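# Press the gauge pin on the magnet-marked fixture post

## Task

Find the post of the checking fixture that has a yellow magnet on it. Press that post's gauge pin fully in and keep it pressed for one second; the spring may push it back out afterwards. Do not press or disturb the other three gauge pins, and do not move the magnet.

## Robot and tools

Robot: two UR20-type arms, left_arm and right_arm, each with a Robotiq 2F-85 two-finger gripper and a wrist camera (cam_left_wrist and cam_right_wrist, both 896x504). There are no fixed cameras. Calibrated bases in the scene frame: left_arm at (+0.060, +0.928, 0) m, right_arm at (-0.064, -0.817, 0) m, both nearly unrotated with +z up.

Frames. The scene frame has its origin at table height between the two arms, +z up, +x out over the table, and left_arm on the +y side. Camera image sides do not correspond to arm names. Each arm reports its end_effector_position (m), quaternion and velocities in its own base frame. Motion offsets are taken along the axes of that arm's current Hand target. On the gripper, +z points along the fingers and y is the opening direction. The reported point lies between the closed pads; closed fingertips reach about 19 mm past it. A block about 10 cm off the last joint's axis sticks out toward the gripper's +x.

execute_actions(actions, cameras). actions is a list of actions, and each action is a table of 1 to 15 rows. Each row runs for one 1/30 s step. If a table is shorter than 15 rows, its last row repeats to fill the 0.5 s. Every row holds 18 numbers in [-1, 1], both arms in one row: left dx, dy, dz, rx, ry, rz, gripper position, force_limit, speed, then the same nine for the right arm. The six pose numbers are an offset from the Hand target as it stood when the action began, not from the previous row. Scale: 1.0 equals 0.6 m, or 180 degrees for rx, ry, rz, which together form a rotation vector. Sending the same offset twice moves the arm twice. All zeros asks the arm for its current Hand target again. Always resend each gripper's three numbers, because 0 is a real command. An empty actions list returns the full state. cameras chooses which images come back: [] for none, omitted or ["all"] for all.

move(target, speed, blend, stop_force, zero, blocking, cameras). target is either a single 18-number row as above or a list of up to 15 such rows. Every row is an offset from the Hand targets at the start of the move, not chained from the previous row. The arm travels in straight lines and does not avoid obstacles. speed is in m/s from 0.002 to 0.5 (default 0.25), given once or once per target. blend is a corner radius in m. stop_force, from 6 to 120 N and shared by both arms, ends an arm's path when its wrist sensor feels that much push against the direction of travel. zero (default true) re-zeroes the moving arms first. blocking=false cannot be combined with stop_force. A move lasts at most 10 s. The result adds a move: line with the ending (done, off_target, moving, held, fault) and any limits (paced means the pose was clipped; held means a check withheld steps). done does not prove that nothing was touched.

Other tools:
- wait(seconds 0-10) lets the scene run.
- stop brakes a running move.
- zoom_image(camera, region=[x0,y0,x1,y1]) gives a closer view of a region up to 504x504 px in the latest image of either wrist camera.
- zero_wrist_force(arm) re-zeroes that arm's force sensor.
- read_manual returns licence texts only.
- finished_scene(scene) ends the scene for good. Call it only once the pin has been held in for the full second.

Gripper numbers. position: +1 is fully open (85 mm), about -0.8 brings the pads together, and -1 closes until something blocks the fingers. force_limit and speed also run from -1 to +1 (pad speed about 20, 85 and 150 mm/s at -1, 0 and +1). For pushing a pin, a closed gripper (position about -0.8 or -1) gives a compact fingertip.

Result lines:
- Hand target is the last commanded pose after clipping, and the next offsets count from it.
- object_status: 0 moving, 1 blocked while opening, 2 blocked while closing, 3 at the requested position.
- position_measured is in counts (3 open, 230 pads together).
- Wrist force and Wrist torque are in the end effector's axes and show the push from a surface into the arm. A third line gives the peak since the last report.
- Joint torques include the arm's own weight.
- MOTOR HOT appears from 70 °C.

Motion limits. Each control step, the commanded pose is clipped to within 150 mm and 16 degrees of the measured gripper pose. Motion trails the command by about 0.2 s. An arm can come to rest short of its target; send the missing distance as an offset. Keep paths away from an arm's own base, because they can flip its shoulder posture. The controller blocks arm commands that bring the arms close to each other, but contact between the arms can still happen and can end the scene.

Dangers:
- Stiff contact faults an arm for 10 s. This happens when net outside force reaches about 150 N (±25) or a joint reaches its torque limit (wrist joints 98.4 N m).
- Motors at 85 °C lock that arm for 30-60 s. Long pushes against something immovable, or long stretched-out holds, heat the motors.
- Anything falling off the table fails the task.


Suggested approach:
1. Locate the yellow magnet and its post in the camera images, using zoom_image if needed.
2. Bring the closed fingertips just in front of that post's pin, along the pin's axis, clear of the magnet and the other pins.
3. Push in slowly (a few cm/s or less) with a moderate stop_force. Set the target only a little beyond the pin's end of travel.
4. Hold about 1 s with wait, then back straight off without stop_force.

Each tool is called in YAML: its name, and indented under it one key for each argument.

## Session

execute_actions:
  actions: []

Scene clock: 0.00 s.
left_arm: end_effector_position=(+1.6020, +0.5513, +0.3701) position_measured=3 object_status=3 end_effector_quat_wxyz=(-0.049, +0.940, +0.190, +0.279) | right_arm: end_effector_position=(+0.4481, +0.4679, +0.3319) position_measured=3 object_status=3 end_effector_quat_wxyz=(-0.272, +0.502, +0.649, +0.503)
Joint positions: left_arm=[0.193 -0.686 0.985 -2.439 -1.472 -3.319] | right_arm=[4.007 -1.969 -2.772 1.193 2.076 2.519]
Joint velocities: within noise
Joint torques (N m): no reading
Motor temperatures (°C): left_arm=[24 35 26 39 34 34] | right_arm=[28 36 36 37 34 38]
Wrist force (N): no reading
Wrist torque (N m): no reading
Wrist force, peak (N): no reading
Hand target: left_arm +1.6020, +0.5513, +0.3701; -0.049, +0.940, +0.190, +0.279 | right_arm +0.4481, +0.4679, +0.3319; -0.272, +0.502, +0.649, +0.503
Tool commands: left_gripper/position=+1.0 left_gripper/force_limit=+1.0 left_gripper/speed=+1.0 right_gripper/position=+1.0 right_gripper/force_limit=+1.0 right_gripper/speed=+1.0
camera_calibration:
cam_left_wrist: T_world_to_cam=[[0.280293, -0.958412, -0.0536799, 0.116052], [-0.933418, -0.259082, -0.248208, 1.75325], [0.223978, 0.119677, -0.967218, 0.0591769], [0, 0, 0, 1]] pos_world=[1.59073, 0.558378, 0.498636]
cam_right_wrist: T_world_to_cam=[[0.956599, -0.136766, 0.25732, -0.433429], [0.120666, -0.61786, -0.776974, 0.502416], [0.265252, 0.774302, -0.574541, -0.162497], [0, 0, 0, 1]] pos_world=[0.397096, 0.376966, 0.408533]

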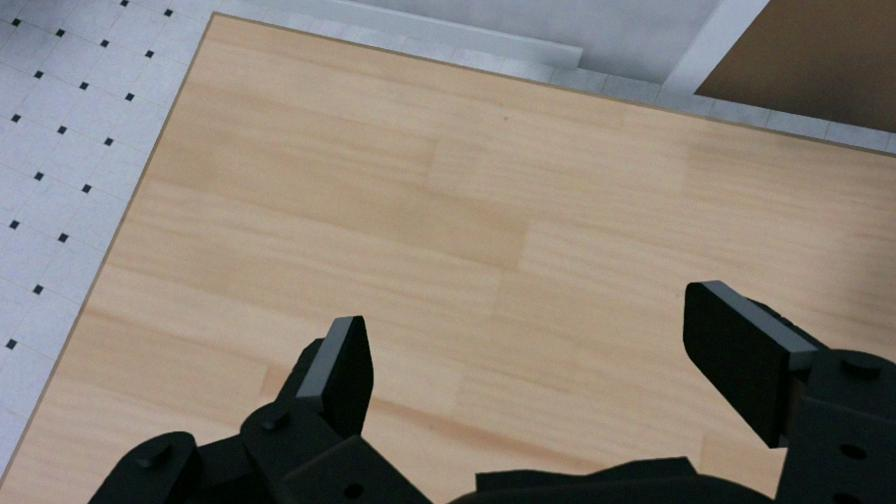

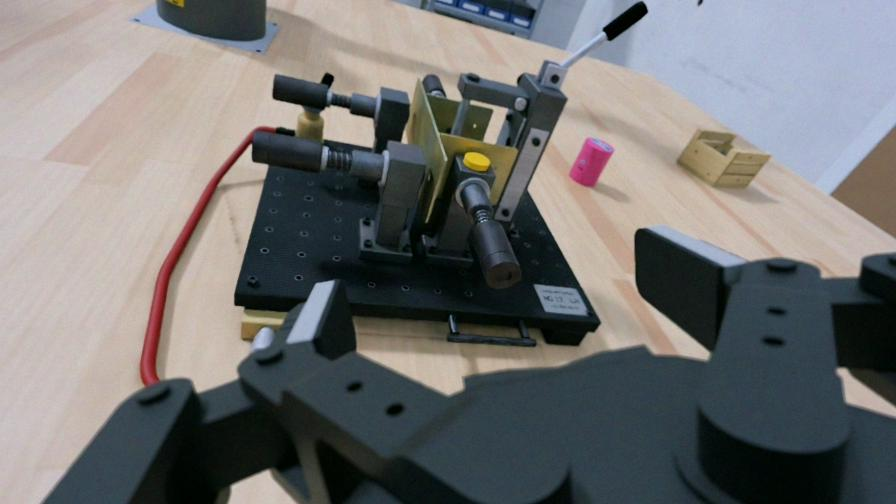

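move:
  target:
    - [0,0,0,0,0,0,1,1,1,-0.208,0.112,0.145,0.0271,0.1211,0.1216,-1,0,0]
  cameras: ["cam_right_wrist"]

Scene clock: 2.20 s.
left_arm: end_effector_position=(+1.6020, +0.5513, +0.3701) position_measured=3 object_status=3 end_effector_quat_wxyz=(-0.049, +0.940, +0.190, +0.279) | right_arm: end_effector_position=(+0.5116, +0.4838, +0.2708) position_measured=232 object_status=3 end_effector_quat_wxyz=(-0.394, +0.507, +0.579, +0.503)
Joint positions: left_arm=[0.193 -0.686 0.985 -2.439 -1.472 -3.319] | right_arm=[3.842 -2.266 -2.609 1.468 2.368 2.763]
Joint torques (N m): left_arm=[-0.33 -274.99 -107.59 -11.49 0.81 -0.08] | right_arm=[26.68 160.46 -21.31 1.01 -3.11 -7.25]
Wrist force (N): left_arm=[0.1 -0.3 0.0] | right_arm=[-0.3 -0.1 -1.0]
Wrist torque (N m): left_arm=[-0.06 -0.02 0.00] | right_arm=[-0.30 0.22 -0.34]
Wrist force, peak (N): left_arm=[0.4 -0.4 -0.3] | right_arm=[-13.1 6.8 4.7]
Hand target: left_arm +1.6020, +0.5513, +0.3701; -0.049, +0.940, +0.190, +0.279 | right_arm +0.5116, +0.4838, +0.2708; -0.394, +0.507, +0.579, +0.503 (not the last commanded pose)
Off the commanded pose: left_arm 0.000 m, 0 deg | right_arm 0.077 m, 15 deg.
move: held (right_arm; a check stopped the path); limits=held
pose unreachable (right arm): on one or more control steps of this call, first in action 0 (counted from 0), this arm could not follow its commanded pose, so it was not sent that pose on those steps. It may still have moved: this result reports where it is.
cause: moving toward the commanded pose would bring two parts of the arm too close to each other (its gripper and another part of the arm, with joints 4 (wrist 1) to 6 (wrist 3) between them).
camera_calibration:
cam_right_wrist: T_world_to_cam=[[0.992192, -0.119939, 0.0341992, -0.44221], [-0.024292, -0.454802, -0.890261, 0.483037], [0.122331, 0.882479, -0.454164, -0.238519], [0, 0, 0, 1]]
Images, in order: cam_right_wrist.

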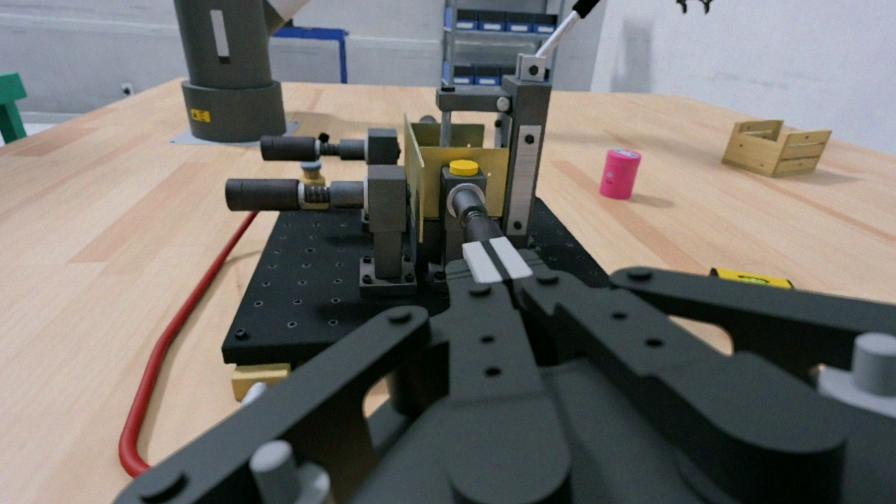

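move:
  target:
    - [0,0,0,0,0,0,1,1,1,-0.143,0.0435,0.226,0,0,0,-1,0,0]
  cameras: ["cam_right_wrist"]

zoom_image:
  camera: "cam_right_wrist"
  region: [350, 100, 610, 320]

Scene clock: 4.23 s.
left_arm: end_effector_position=(+1.6020, +0.5513, +0.3701) position_measured=3 object_status=3 end_effector_quat_wxyz=(-0.049, +0.940, +0.190, +0.279) | right_arm: end_effector_position=(+0.5595, +0.5999, +0.1679) position_measured=232 object_status=3 end_effector_quat_wxyz=(-0.394, +0.507, +0.579, +0.503)
Joint positions: left_arm=[0.193 -0.686 0.985 -2.439 -1.472 -3.319] | right_arm=[3.942 -2.44 -2.447 1.502 2.271 2.797]
Joint torques (N m): left_arm=[-2.7 -275.88 -105.5 -11.54 2.33 -0.28] | right_arm=[16.04 129.06 7 1.16 -3.66 6.08]
Wrist force (N): left_arm=[0.2 -0.2 0.0] | right_arm=[-0.4 -0.9 -0.8]
Wrist torque (N m): left_arm=[-0.04 -0.03 0.00] | right_arm=[-0.30 0.36 -0.30]
Wrist force, peak (N): left_arm=[-0.3 -0.1 -0.4] | right_arm=[1.3 -0.6 -3.8]
Hand target: left_arm +1.6020, +0.5513, +0.3701; -0.049, +0.940, +0.190, +0.279 | right_arm +0.5596, +0.6000, +0.1678; -0.394, +0.507, +0.579, +0.503
Off the commanded pose: left_arm 0.000 m, 0 deg | right_arm 0.000 m, 0 deg.
move: done
camera_calibration:
cam_right_wrist: T_world_to_cam=[[0.992188, -0.119934, 0.0343309, -0.472331], [-0.0241852, -0.454902, -0.890213, 0.445379], [0.122384, 0.882428, -0.454249, -0.393554], [0, 0, 0, 1]]
Images, in order: cam_right_wrist.

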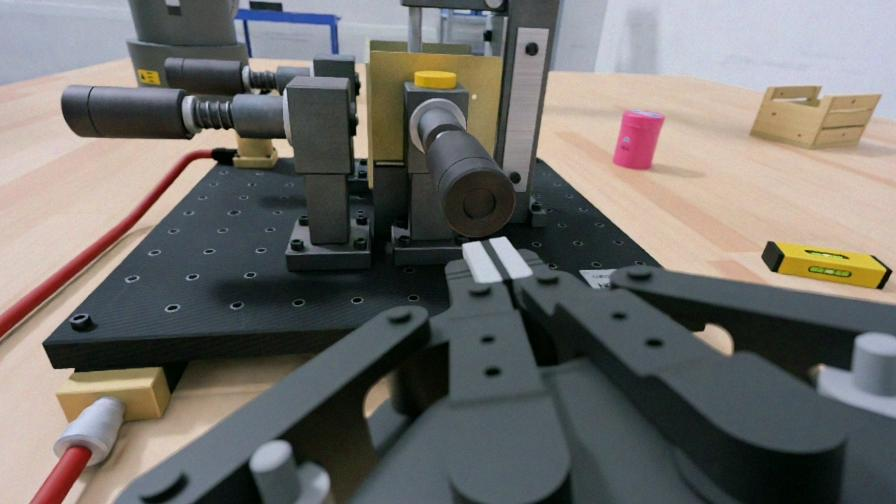

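Scaled by 1.938 from the camera's 896x504 image, which has a finer 1280x720 frame.

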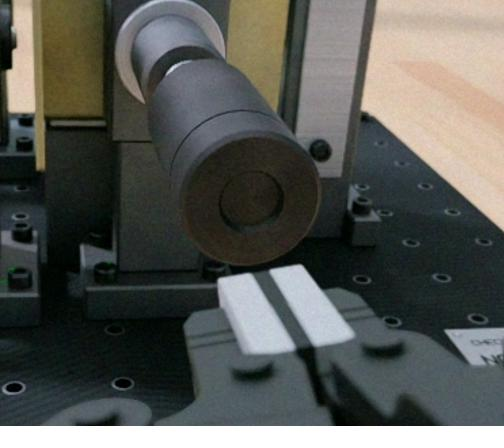

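move:
  target:
    - [0,0,0,0,0,0,1,1,1,0.0135,0.0113,0.103,0,0,0,-1,0,0]
  cameras: ["cam_right_wrist"]
  stop_force: 15
  speed: 0.08

move:
  target:
    - [0,0,0,0,0,0,1,1,1,0.0175,-0.0018,0.09,0,0,0,-1,0,0]
  cameras: ["cam_right_wrist"]
  stop_force: 45
  speed: 0.012

zoom_image:
  camera: "cam_right_wrist"
  region: [350, 50, 610, 320]

Scene clock: 6.87 s.
left_arm: end_effector_position=(+1.6020, +0.5513, +0.3701) position_measured=3 object_status=3 end_effector_quat_wxyz=(-0.049, +0.940, +0.190, +0.279) | right_arm: end_effector_position=(+0.5682, +0.6621, +0.1655) position_measured=232 object_status=3 end_effector_quat_wxyz=(-0.394, +0.507, +0.579, +0.503)
Joint positions: left_arm=[0.193 -0.686 0.985 -2.439 -1.472 -3.319] | right_arm=[4.002 -2.434 -2.391 1.452 2.213 2.815]
Joint torques (N m): left_arm=[2.96 -280.02 -110.37 -11.53 2.62 1.23] | right_arm=[26.63 184.51 13.25 1.45 -3.74 5.31]
Wrist force (N): left_arm=[0.2 -0.1 0.1] | right_arm=[-1.5 -3.4 -7.4]
Wrist torque (N m): left_arm=[-0.02 -0.03 0.00] | right_arm=[-0.20 0.39 -0.20]
Wrist force, peak (N): left_arm=[0.2 0.5 -0.3] | right_arm=[-1.5 -3.2 -8.1]
Hand target: left_arm +1.6020, +0.5513, +0.3701; -0.049, +0.940, +0.190, +0.279 | right_arm +0.5682, +0.6620, +0.1655; -0.394, +0.507, +0.579, +0.503
Off the commanded pose: left_arm 0.000 m, 0 deg | right_arm 0.000 m, 0 deg.
move: done
camera_calibration:
cam_right_wrist: T_world_to_cam=[[0.992189, -0.119929, 0.0343293, -0.47337], [-0.024184, -0.4549, -0.890214, 0.471737], [0.122378, 0.88243, -0.454247, -0.450589], [0, 0, 0, 1]]
Images, in order: cam_right_wrist.

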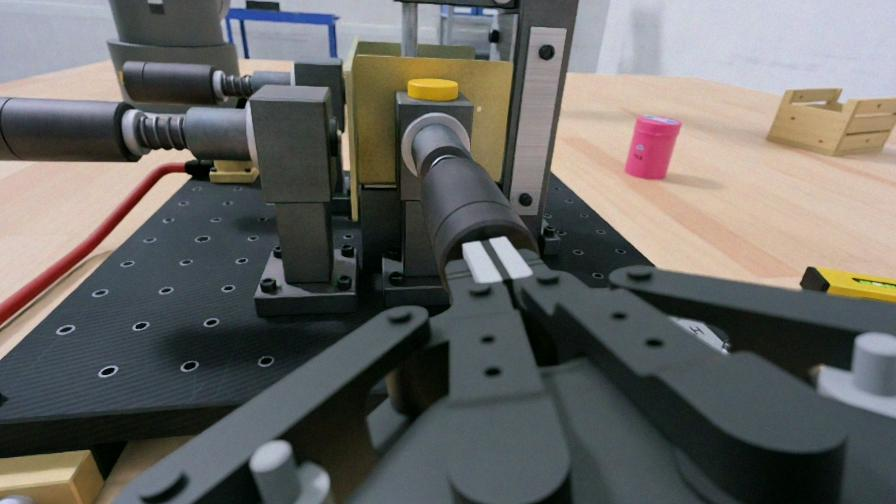

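Scene clock: 9.60 s.
left_arm: end_effector_position=(+1.6020, +0.5513, +0.3701) position_measured=3 object_status=3 end_effector_quat_wxyz=(-0.049, +0.940, +0.190, +0.279) | right_arm: end_effector_position=(+0.5682, +0.6811, +0.1655) position_measured=232 object_status=3 end_effector_quat_wxyz=(-0.394, +0.507, +0.579, +0.503)
Joint positions: left_arm=[0.193 -0.686 0.985 -2.439 -1.472 -3.319] | right_arm=[4.022 -2.433 -2.376 1.438 2.193 2.82]
Joint torques (N m): left_arm=[6 -277.02 -111.16 -11.06 3.55 1.61] | right_arm=[10.22 160.22 17.1 5.48 4.52 -6.35]
Wrist force (N): left_arm=[0.1 0.1 0.1] | right_arm=[-9.2 -9.0 -56.3]
Wrist torque (N m): left_arm=[0.01 -0.02 0.00] | right_arm=[0.12 0.62 -0.26]
Wrist force, peak (N): left_arm=[0.0 -0.3 0.4] | right_arm=[-18.3 -8.8 -108.5]
Hand target: left_arm +1.6020, +0.5513, +0.3701; -0.049, +0.940, +0.190, +0.279 | right_arm +0.5682, +0.6811, +0.1655; -0.394, +0.507, +0.579, +0.503 (not the last commanded pose)
Off the commanded pose: left_arm 0.000 m, 0 deg | right_arm 0.036 m, 0 deg.
move: contact (right_arm)
camera_calibration:
cam_right_wrist: T_world_to_cam=[[0.992189, -0.119931, 0.0343138, -0.471065], [-0.0241973, -0.454887, -0.89022, 0.480436], [0.122374, 0.882437, -0.454236, -0.467402], [0, 0, 0, 1]]
Images, in order: cam_right_wrist.

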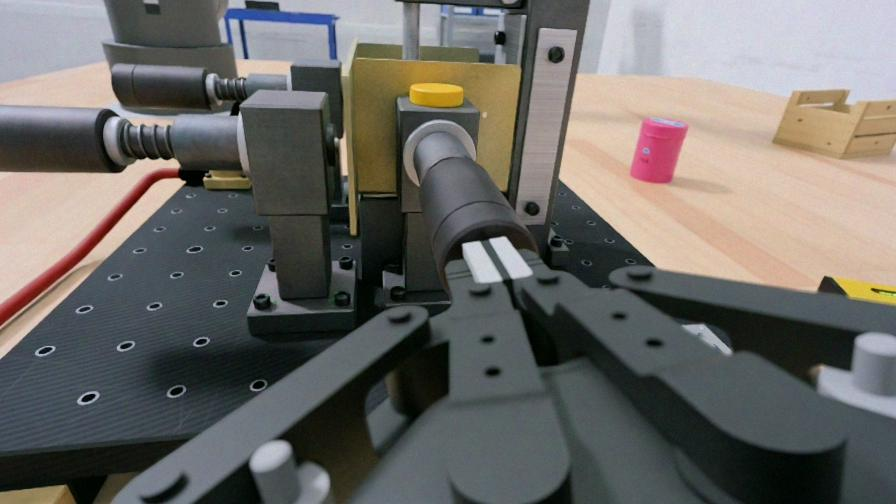

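Scaled by 1.867 from the camera's 896x504 image, which has a finer 1280x720 frame.

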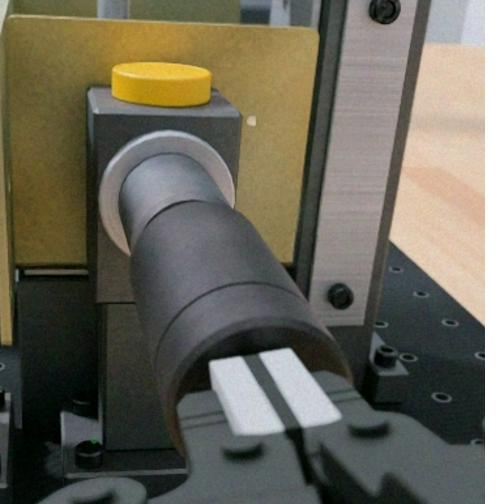

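wait:
  seconds: 1.3
  cameras: ["cam_right_wrist"]

move:
  target:
    - [0,0,0,0,0,0,1,1,1,-0.026,0.003,-0.11,0,0,0,-1,0,0]
  cameras: ["cam_right_wrist"]
  speed: 0.06

finished_scene:
  scene: 2

Scene clock: 11.20 s.
left_arm: end_effector_position=(+1.6020, +0.5513, +0.3701) position_measured=3 object_status=3 end_effector_quat_wxyz=(-0.049, +0.940, +0.190, +0.279) | right_arm: end_effector_position=(+0.5682, +0.6811, +0.1655) position_measured=232 object_status=3 end_effector_quat_wxyz=(-0.394, +0.507, +0.579, +0.503)
Joint positions: left_arm=[0.193 -0.686 0.985 -2.439 -1.472 -3.319] | right_arm=[4.022 -2.433 -2.376 1.438 2.193 2.82]
Joint torques (N m): left_arm=[3.72 -284.05 -111.1 -11.07 4.54 1.51] | right_arm=[3.92 155.19 20.62 5.65 3.75 -7.23]
Wrist force (N): left_arm=[0.3 0.1 0.2] | right_arm=[-8.4 -8.9 -53.3]
Wrist torque (N m): left_arm=[0.02 -0.04 -0.01] | right_arm=[0.10 0.64 -0.26]
Wrist force, peak (N): left_arm=[0.5 -0.2 -0.3] | right_arm=[-9.1 -9.1 -56.0]
Hand target: left_arm +1.6020, +0.5513, +0.3701; -0.049, +0.940, +0.190, +0.279 | right_arm +0.5682, +0.6811, +0.1655; -0.394, +0.507, +0.579, +0.503 (not the last commanded pose)
Tool commands: left_gripper/position=+1.0 left_gripper/force_limit=+1.0 left_gripper/speed=+1.0 right_gripper/position=-1.0 right_gripper/force_limit=+0.0 right_gripper/speed=+0.0
Off the commanded pose: left_arm 0.000 m, 0 deg | right_arm 0.036 m, 0 deg.
wait: 1.30 s; at rest from the start
camera_calibration:
cam_right_wrist: T_world_to_cam=[[0.992188, -0.119942, 0.0343168, -0.471061], [-0.0242023, -0.454908, -0.89021, 0.480423], [0.122384, 0.882424, -0.454257, -0.467389], [0, 0, 0, 1]]
Images, in order: cam_right_wrist.

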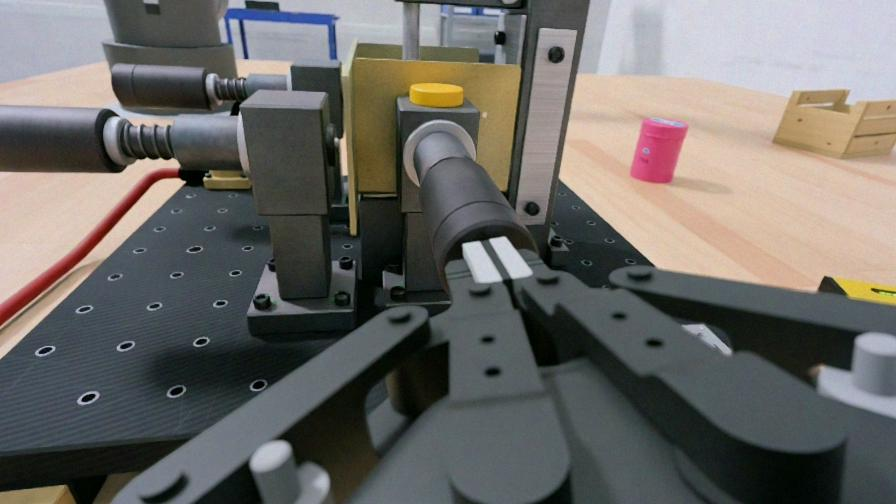

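Scene clock: 12.73 s.
left_arm: end_effector_position=(+1.6020, +0.5513, +0.3701) position_measured=3 object_status=3 end_effector_quat_wxyz=(-0.049, +0.940, +0.190, +0.279) | right_arm: end_effector_position=(+0.5691, +0.6135, +0.1629) position_measured=232 object_status=3 end_effector_quat_wxyz=(-0.394, +0.507, +0.579, +0.503)
Joint positions: left_arm=[0.193 -0.686 0.985 -2.439 -1.472 -3.319] | right_arm=[3.947 -2.444 -2.424 1.484 2.267 2.798]
Joint torques (N m): left_arm=[5.98 -284.1 -115.37 -10.91 4.5 1.92] | right_arm=[-21.62 134.48 -21.82 13.8 6.71 -6.26]
Wrist force (N): left_arm=[0.0 -0.1 -0.3] | right_arm=[-0.3 -0.9 -0.9]
Wrist torque (N m): left_arm=[-0.02 -0.01 0.00] | right_arm=[-0.28 0.36 -0.25]
Wrist force, peak (N): left_arm=[0.2 -0.5 -0.2] | right_arm=[-8.3 -9.0 -52.7]
Hand target: left_arm +1.6020, +0.5513, +0.3701; -0.049, +0.940, +0.190, +0.279 | right_arm +0.5691, +0.6133, +0.1629; -0.394, +0.507, +0.579, +0.503
Off the commanded pose: left_arm 0.000 m, 0 deg | right_arm 0.000 m, 0 deg.
move: done
camera_calibration:
cam_right_wrist: T_world_to_cam=[[0.992186, -0.119952, 0.0343176, -0.480011], [-0.0242066, -0.454909, -0.890209, 0.44736], [0.122394, 0.882422, -0.454258, -0.409001], [0, 0, 0, 1]]
Images, in order: cam_right_wrist.

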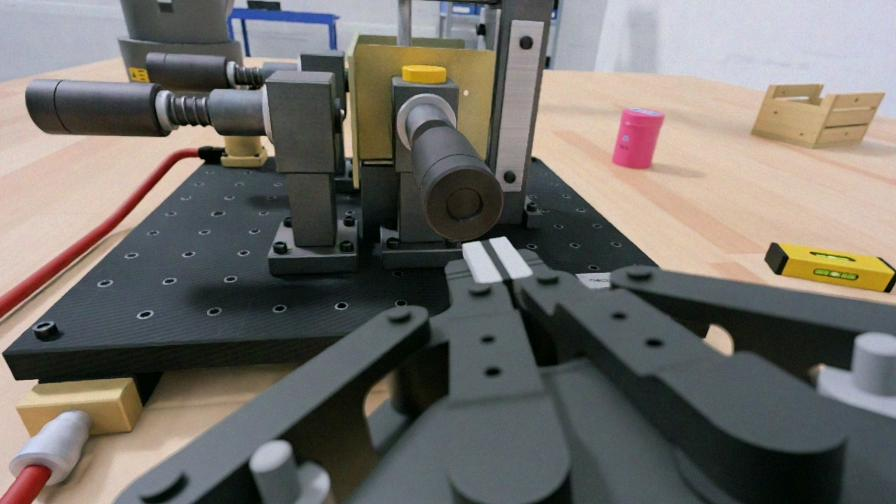

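The scene is finished: the task was done.


## Next scene

The same job, from a new start.

execute_actions:
  actions: []

Scene clock: 0.00 s.
left_arm: end_effector_position=(+0.3071, -0.4220, +0.1602) position_measured=3 object_status=3 end_effector_quat_wxyz=(+0.066, +0.956, -0.074, +0.275) | right_arm: end_effector_position=(+0.4900, -0.3027, +0.2369) position_measured=3 object_status=3 end_effector_quat_wxyz=(+0.548, -0.467, -0.511, -0.471)
Joint positions: left_arm=[-1.763 -1.739 2.857 -2.766 -1.003 1.555] | right_arm=[2.511 -2.074 -2.06 -2.212 2.389 -0.015]
Joint velocities: within noise
Joint torques (N m): no reading
Motor temperatures (°C): left_arm=[24 35 26 38 34 33] | right_arm=[28 35 35 36 33 38]
Wrist force (N): no reading
Wrist torque (N m): no reading
Wrist force, peak (N): no reading
Hand target: left_arm +0.3071, -0.4220, +0.1602; +0.066, +0.956, -0.074, +0.275 | right_arm +0.4900, -0.3027, +0.2369; +0.548, -0.467, -0.511, -0.471
Tool commands: left_gripper/position=+1.0 left_gripper/force_limit=+1.0 left_gripper/speed=+1.0 right_gripper/position=+1.0 right_gripper/force_limit=+1.0 right_gripper/speed=+1.0
camera_calibration:
cam_left_wrist: T_world_to_cam=[[-0.28582, -0.958098, 0.0188461, -0.302738], [-0.929608, 0.272438, -0.248207, 0.463446], [0.232673, -0.088462, -0.968524, 0.172418], [0, 0, 0, 1]] pos_world=[0.304177, -0.40106, 0.287727]
cam_right_wrist: T_world_to_cam=[[0.978975, 0.0561564, -0.196097, -0.399582], [-0.174547, -0.266833, -0.947805, 0.238781], [-0.10555, 0.962105, -0.251421, 0.530503], [0, 0, 0, 1]] pos_world=[0.488854, -0.424245, 0.281341]

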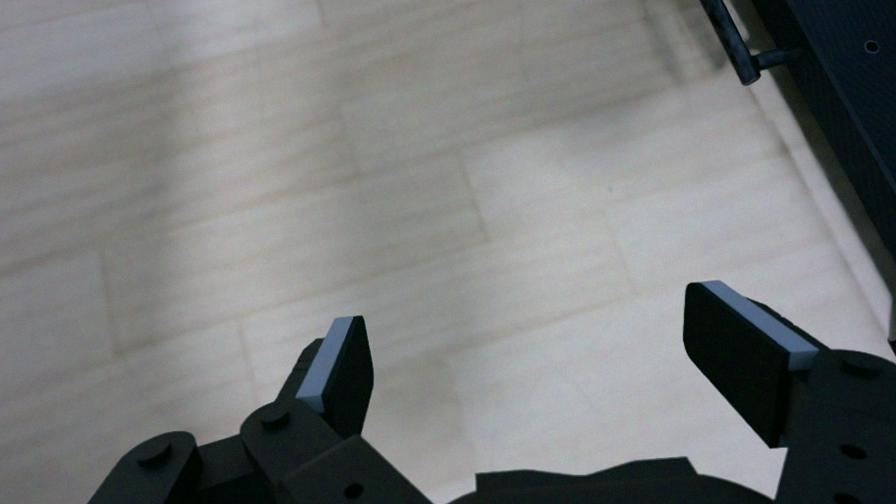

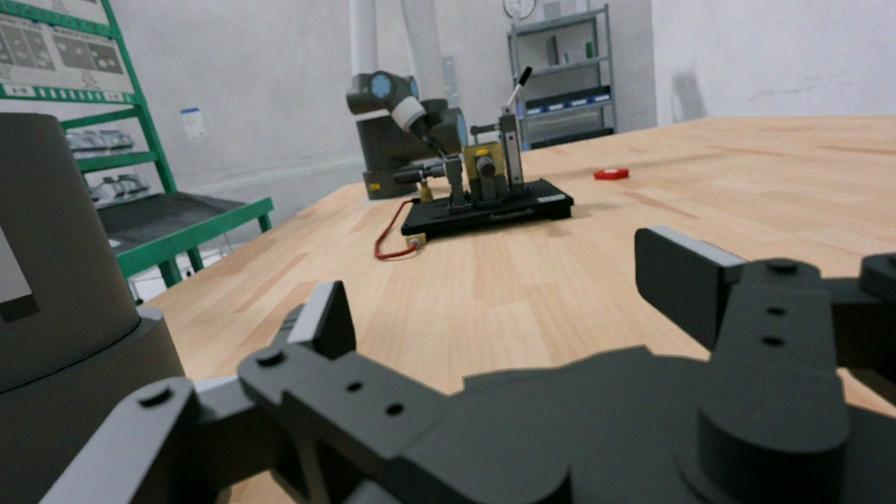

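zoom_image:
  camera: "cam_right_wrist"
  region: [370, 60, 600, 260]

Scaled by 2.191 from the camera's 896x504 image, which has a finer 1280x720 frame.

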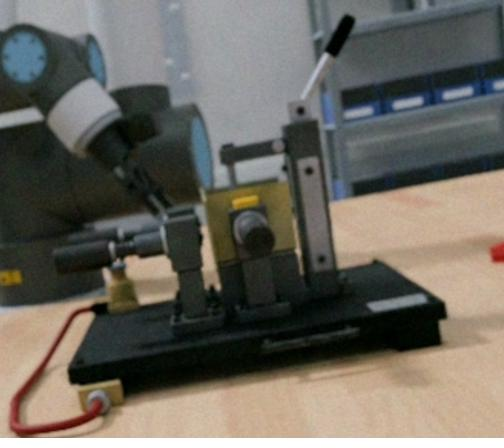

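move:
  target:
    - [0,0,0,0,0,0,1,1,1,0.082,0.527,0.78,0,0,0,-1,0,0]
  cameras: ["cam_right_wrist"]
  speed: 0.35

Scene clock: 4.10 s.
left_arm: end_effector_position=(+0.3071, -0.4220, +0.1602) position_measured=3 object_status=3 end_effector_quat_wxyz=(+0.066, +0.956, -0.074, +0.275) | right_arm: end_effector_position=(+0.7492, +0.1976, +0.2966) position_measured=232 object_status=3 end_effector_quat_wxyz=(+0.544, -0.470, -0.518, -0.464)
Joint positions: left_arm=[-1.763 -1.739 2.857 -2.766 -1.003 1.555] | right_arm=[3.224 -2.044 -1.996 -2.684 3.09 -0.41]
Joint torques (N m): left_arm=[6.21 -11.19 -58.25 -8.57 3.35 -0.81] | right_arm=[22.28 126.69 68.48 -6.93 -5.62 -6.64]
Wrist force (N): left_arm=[0.4 -0.1 0.4] | right_arm=[0.4 -0.3 0.9]
Wrist torque (N m): left_arm=[-0.04 -0.06 0.00] | right_arm=[-0.03 -0.07 -0.03]
Wrist force, peak (N): left_arm=[0.0 0.6 0.4] | right_arm=[-0.1 2.1 4.5]
Hand target: left_arm +0.3071, -0.4220, +0.1602; +0.066, +0.956, -0.074, +0.275 | right_arm +0.7491, +0.1980, +0.2964; +0.548, -0.467, -0.511, -0.471
Off the commanded pose: left_arm 0.000 m, 0 deg | right_arm 0.000 m, 1 deg.
move: done
camera_calibration:
cam_right_wrist: T_world_to_cam=[[0.978946, 0.0601509, -0.195054, -0.670816], [-0.170106, -0.287759, -0.942475, 0.473322], [-0.112819, 0.955812, -0.271469, 0.104182], [0, 0, 0, 1]]
Images, in order: cam_right_wrist.

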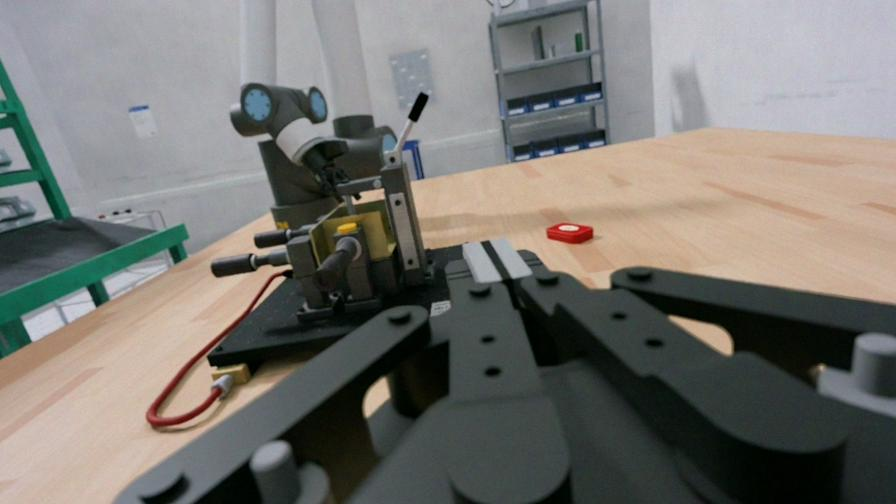

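move:
  target:
    - [0,0,0,0,0,0,1,1,1,-0.253,-0.317,0.705,-0.022,-0.0556,0,-1,0,0]
  cameras: ["cam_right_wrist"]

zoom_image:
  camera: "cam_right_wrist"
  region: [350, 50, 610, 320]

Scene clock: 7.13 s.
left_arm: end_effector_position=(+0.3071, -0.4220, +0.1602) position_measured=3 object_status=3 end_effector_quat_wxyz=(+0.066, +0.956, -0.074, +0.275) | right_arm: end_effector_position=(+0.5042, +0.6002, +0.1687) position_measured=232 object_status=3 end_effector_quat_wxyz=(+0.485, -0.524, -0.540, -0.445)
Joint positions: left_arm=[-1.763 -1.739 2.857 -2.766 -1.003 1.555] | right_arm=[3.963 -1.93 -2.389 -2.156 3.915 -0.111]
Joint torques (N m): left_arm=[5.4 -9.7 -58.62 -7.31 4.2 -1.02] | right_arm=[21.62 89.65 26.89 7.39 4.15 6.06]
Wrist force (N): left_arm=[-0.2 0.2 0.3] | right_arm=[1.2 -1.0 1.0]
Wrist torque (N m): left_arm=[0.02 0.04 0.00] | right_arm=[0.08 -0.27 -0.05]
Wrist force, peak (N): left_arm=[-0.2 0.4 0.7] | right_arm=[1.2 -2.2 3.4]
Hand target: left_arm +0.3071, -0.4220, +0.1602; +0.066, +0.956, -0.074, +0.275 | right_arm +0.5042, +0.6003, +0.1687; +0.485, -0.524, -0.540, -0.445
Off the commanded pose: left_arm 0.000 m, 0 deg | right_arm 0.000 m, 0 deg.
move: done
camera_calibration:
cam_right_wrist: T_world_to_cam=[[0.983002, -0.0396086, -0.17927, -0.424984], [-0.17928, -0.417528, -0.890803, 0.500801], [-0.0395668, 0.907801, -0.417532, -0.326502], [0, 0, 0, 1]]
Images, in order: cam_right_wrist.

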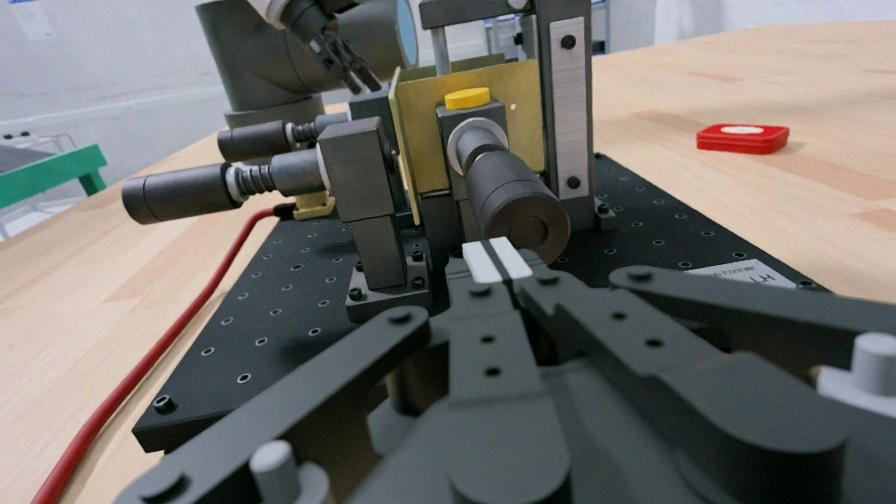

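Scaled by 1.867 from the camera's 896x504 image, which has a finer 1280x720 frame.

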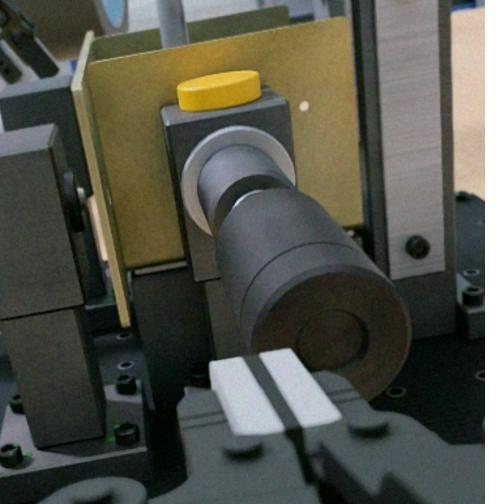

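move:
  target:
    - [0,0,0,0,0,0,1,1,1,-0.0033,0.0338,0.0188,0,0,0,-1,0,0]
  cameras: ["cam_right_wrist"]
  stop_force: 15
  speed: 0.08

Scene clock: 9.87 s.
left_arm: end_effector_position=(+0.3071, -0.4220, +0.1602) position_measured=3 object_status=3 end_effector_quat_wxyz=(+0.066, +0.956, -0.074, +0.275) | right_arm: end_effector_position=(+0.5238, +0.6123, +0.1647) position_measured=232 object_status=3 end_effector_quat_wxyz=(+0.485, -0.524, -0.540, -0.445)
Joint positions: left_arm=[-1.763 -1.739 2.857 -2.766 -1.003 1.555] | right_arm=[3.952 -1.953 -2.357 -2.168 3.905 -0.114]
Joint torques (N m): left_arm=[11.64 -9.25 -60.61 -7.19 3.55 -0.8] | right_arm=[-19.51 97.26 51.67 -1.54 -4.43 -7.13]
Wrist force (N): left_arm=[-0.4 0.5 0.5] | right_arm=[1.7 -0.3 0.6]
Wrist torque (N m): left_arm=[0.06 0.07 0.00] | right_arm=[0.21 -0.44 -0.07]
Wrist force, peak (N): left_arm=[-0.1 0.1 0.8] | right_arm=[1.4 -2.1 0.8]
Hand target: left_arm +0.3071, -0.4220, +0.1602; +0.066, +0.956, -0.074, +0.275 | right_arm +0.5238, +0.6123, +0.1647; +0.485, -0.524, -0.540, -0.445
Off the commanded pose: left_arm 0.000 m, 0 deg | right_arm 0.000 m, 0 deg.
move: done
camera_calibration:
cam_right_wrist: T_world_to_cam=[[0.983, -0.0396366, -0.179273, -0.444414], [-0.179293, -0.417541, -0.890794, 0.505747], [-0.0395461, 0.907793, -0.41755, -0.338367], [0, 0, 0, 1]]
Images, in order: cam_right_wrist.

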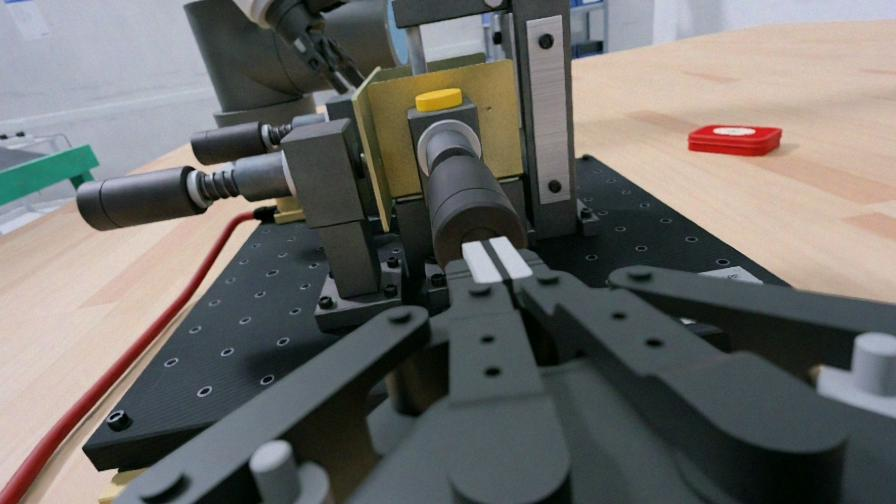

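move:
  target:
    - [0,0,0,0,0,0,1,1,1,0.0155,0.0008,0.1157,0,0,0,-1,0,0]
  cameras: ["cam_right_wrist"]
  stop_force: 45
  speed: 0.012

zoom_image:
  camera: "cam_right_wrist"
  region: [350, 50, 610, 320]

Scene clock: 14.40 s.
left_arm: end_effector_position=(+0.3071, -0.4220, +0.1602) position_measured=3 object_status=3 end_effector_quat_wxyz=(+0.066, +0.956, -0.074, +0.275) | right_arm: end_effector_position=(+0.5220, +0.6499, +0.1646) position_measured=232 object_status=3 end_effector_quat_wxyz=(+0.485, -0.524, -0.540, -0.445)
Joint positions: left_arm=[-1.763 -1.739 2.857 -2.766 -1.003 1.555] | right_arm=[3.998 -1.963 -2.335 -2.172 3.95 -0.102]
Joint torques (N m): left_arm=[9.67 -12.12 -65.49 -7.94 4.39 -0.49] | right_arm=[9.23 133.46 53.49 10.34 -5.7 -7.63]
Wrist force (N): left_arm=[-0.1 0.2 0.2] | right_arm=[2.2 3.0 -43.8]
Wrist torque (N m): left_arm=[0.01 0.02 0.00] | right_arm=[0.03 -0.07 -0.03]
Wrist force, peak (N): left_arm=[-0.1 0.8 0.4] | right_arm=[12.1 6.2 -97.2]
Hand target: left_arm +0.3071, -0.4220, +0.1602; +0.066, +0.956, -0.074, +0.275 | right_arm +0.5220, +0.6499, +0.1646; +0.485, -0.524, -0.540, -0.445 (not the last commanded pose)
Off the commanded pose: left_arm 0.000 m, 0 deg | right_arm 0.032 m, 0 deg.
move: contact (right_arm)
camera_calibration:
cam_right_wrist: T_world_to_cam=[[0.982996, -0.0396218, -0.179301, -0.441215], [-0.179312, -0.417556, -0.890783, 0.521082], [-0.0395738, 0.907787, -0.417561, -0.372568], [0, 0, 0, 1]]
Images, in order: cam_right_wrist.

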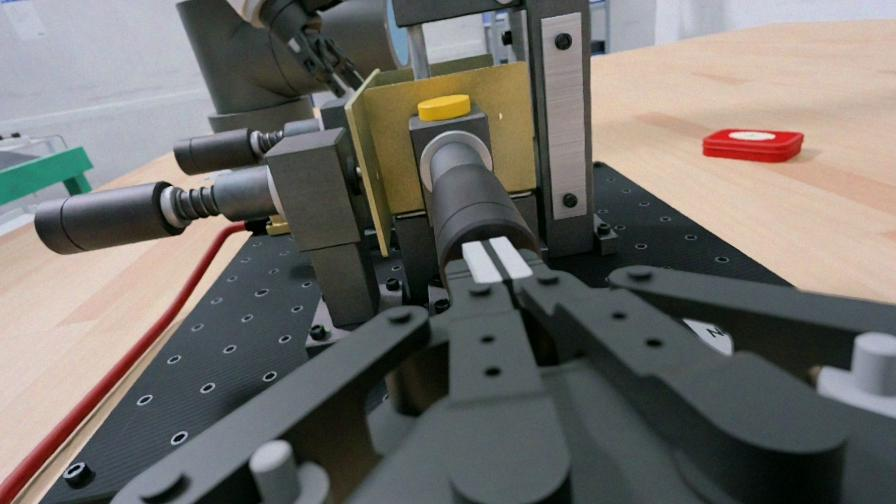

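Scaled by 1.867 from the camera's 896x504 image, which has a finer 1280x720 frame.

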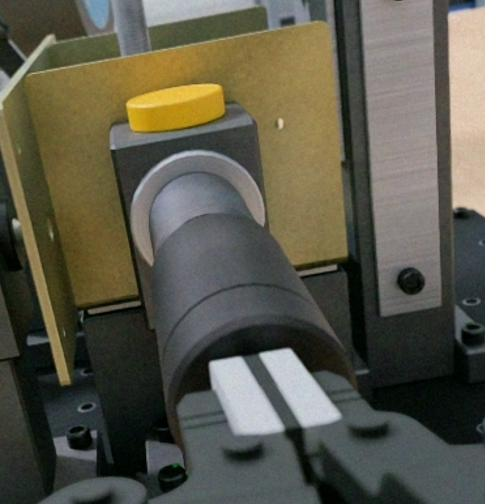

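Spring fully compressed. Hold, then retreat.

wait:
  seconds: 1.3
  cameras: []

move:
  target:
    - [0,0,0,0,0,0,1,1,1,-0.0115,-0.0006,-0.085,0,0,0,-1,0,0]
  cameras: []
  speed: 0.06

finished_scene:
  scene: 3

Scene clock: 15.90 s.
left_arm: end_effector_position=(+0.3071, -0.4220, +0.1602) position_measured=3 object_status=3 end_effector_quat_wxyz=(+0.066, +0.956, -0.074, +0.275) | right_arm: end_effector_position=(+0.5220, +0.6499, +0.1646) position_measured=232 object_status=3 end_effector_quat_wxyz=(+0.485, -0.524, -0.540, -0.445)
Joint positions: left_arm=[-1.763 -1.739 2.857 -2.766 -1.003 1.555] | right_arm=[3.998 -1.963 -2.335 -2.172 3.95 -0.102]
Joint torques (N m): left_arm=[13.32 -3.66 -69.37 -7.39 4.2 -0.8] | right_arm=[6.51 133.79 53.24 5.74 -5.31 -8.25]
Wrist force (N): left_arm=[-0.2 0.2 0.5] | right_arm=[0.5 2.5 -40.7]
Wrist torque (N m): left_arm=[0.02 0.03 0.00] | right_arm=[0.02 -0.17 -0.02]
Wrist force, peak (N): left_arm=[-0.2 0.2 0.5] | right_arm=[2.9 3.0 -43.8]
Hand target: left_arm +0.3071, -0.4220, +0.1602; +0.066, +0.956, -0.074, +0.275 | right_arm +0.5220, +0.6499, +0.1646; +0.485, -0.524, -0.540, -0.445 (not the last commanded pose)
Tool commands: left_gripper/position=+1.0 left_gripper/force_limit=+1.0 left_gripper/speed=+1.0 right_gripper/position=-1.0 right_gripper/force_limit=+0.0 right_gripper/speed=+0.0
Off the commanded pose: left_arm 0.000 m, 0 deg | right_arm 0.032 m, 0 deg.
wait: 1.30 s; at rest from the start

Scene clock: 17.17 s.
left_arm: end_effector_position=(+0.3071, -0.4220, +0.1602) position_measured=3 object_status=3 end_effector_quat_wxyz=(+0.066, +0.956, -0.074, +0.275) | right_arm: end_effector_position=(+0.5244, +0.5986, +0.1646) position_measured=232 object_status=3 end_effector_quat_wxyz=(+0.485, -0.524, -0.540, -0.446)
Joint positions: left_arm=[-1.763 -1.739 2.857 -2.766 -1.003 1.555] | right_arm=[3.935 -1.949 -2.364 -2.167 3.888 -0.119]
Joint torques (N m): left_arm=[11.18 -3.97 -70.2 -8.15 4.27 -1.09] | right_arm=[-20.37 133.46 28.27 3.49 -2.75 -7.55]
Wrist force (N): left_arm=[-0.1 0.2 0.4] | right_arm=[1.6 -0.3 0.4]
Wrist torque (N m): left_arm=[0.01 0.01 0.00] | right_arm=[0.21 -0.40 -0.08]
Wrist force, peak (N): left_arm=[-0.3 0.5 0.4] | right_arm=[0.6 2.8 -40.0]
Hand target: left_arm +0.3071, -0.4220, +0.1602; +0.066, +0.956, -0.074, +0.275 | right_arm +0.5244, +0.5984, +0.1646; +0.485, -0.524, -0.540, -0.445
Off the commanded pose: left_arm 0.000 m, 0 deg | right_arm 0.000 m, 0 deg.
move: done

The scene is finished: the task was done.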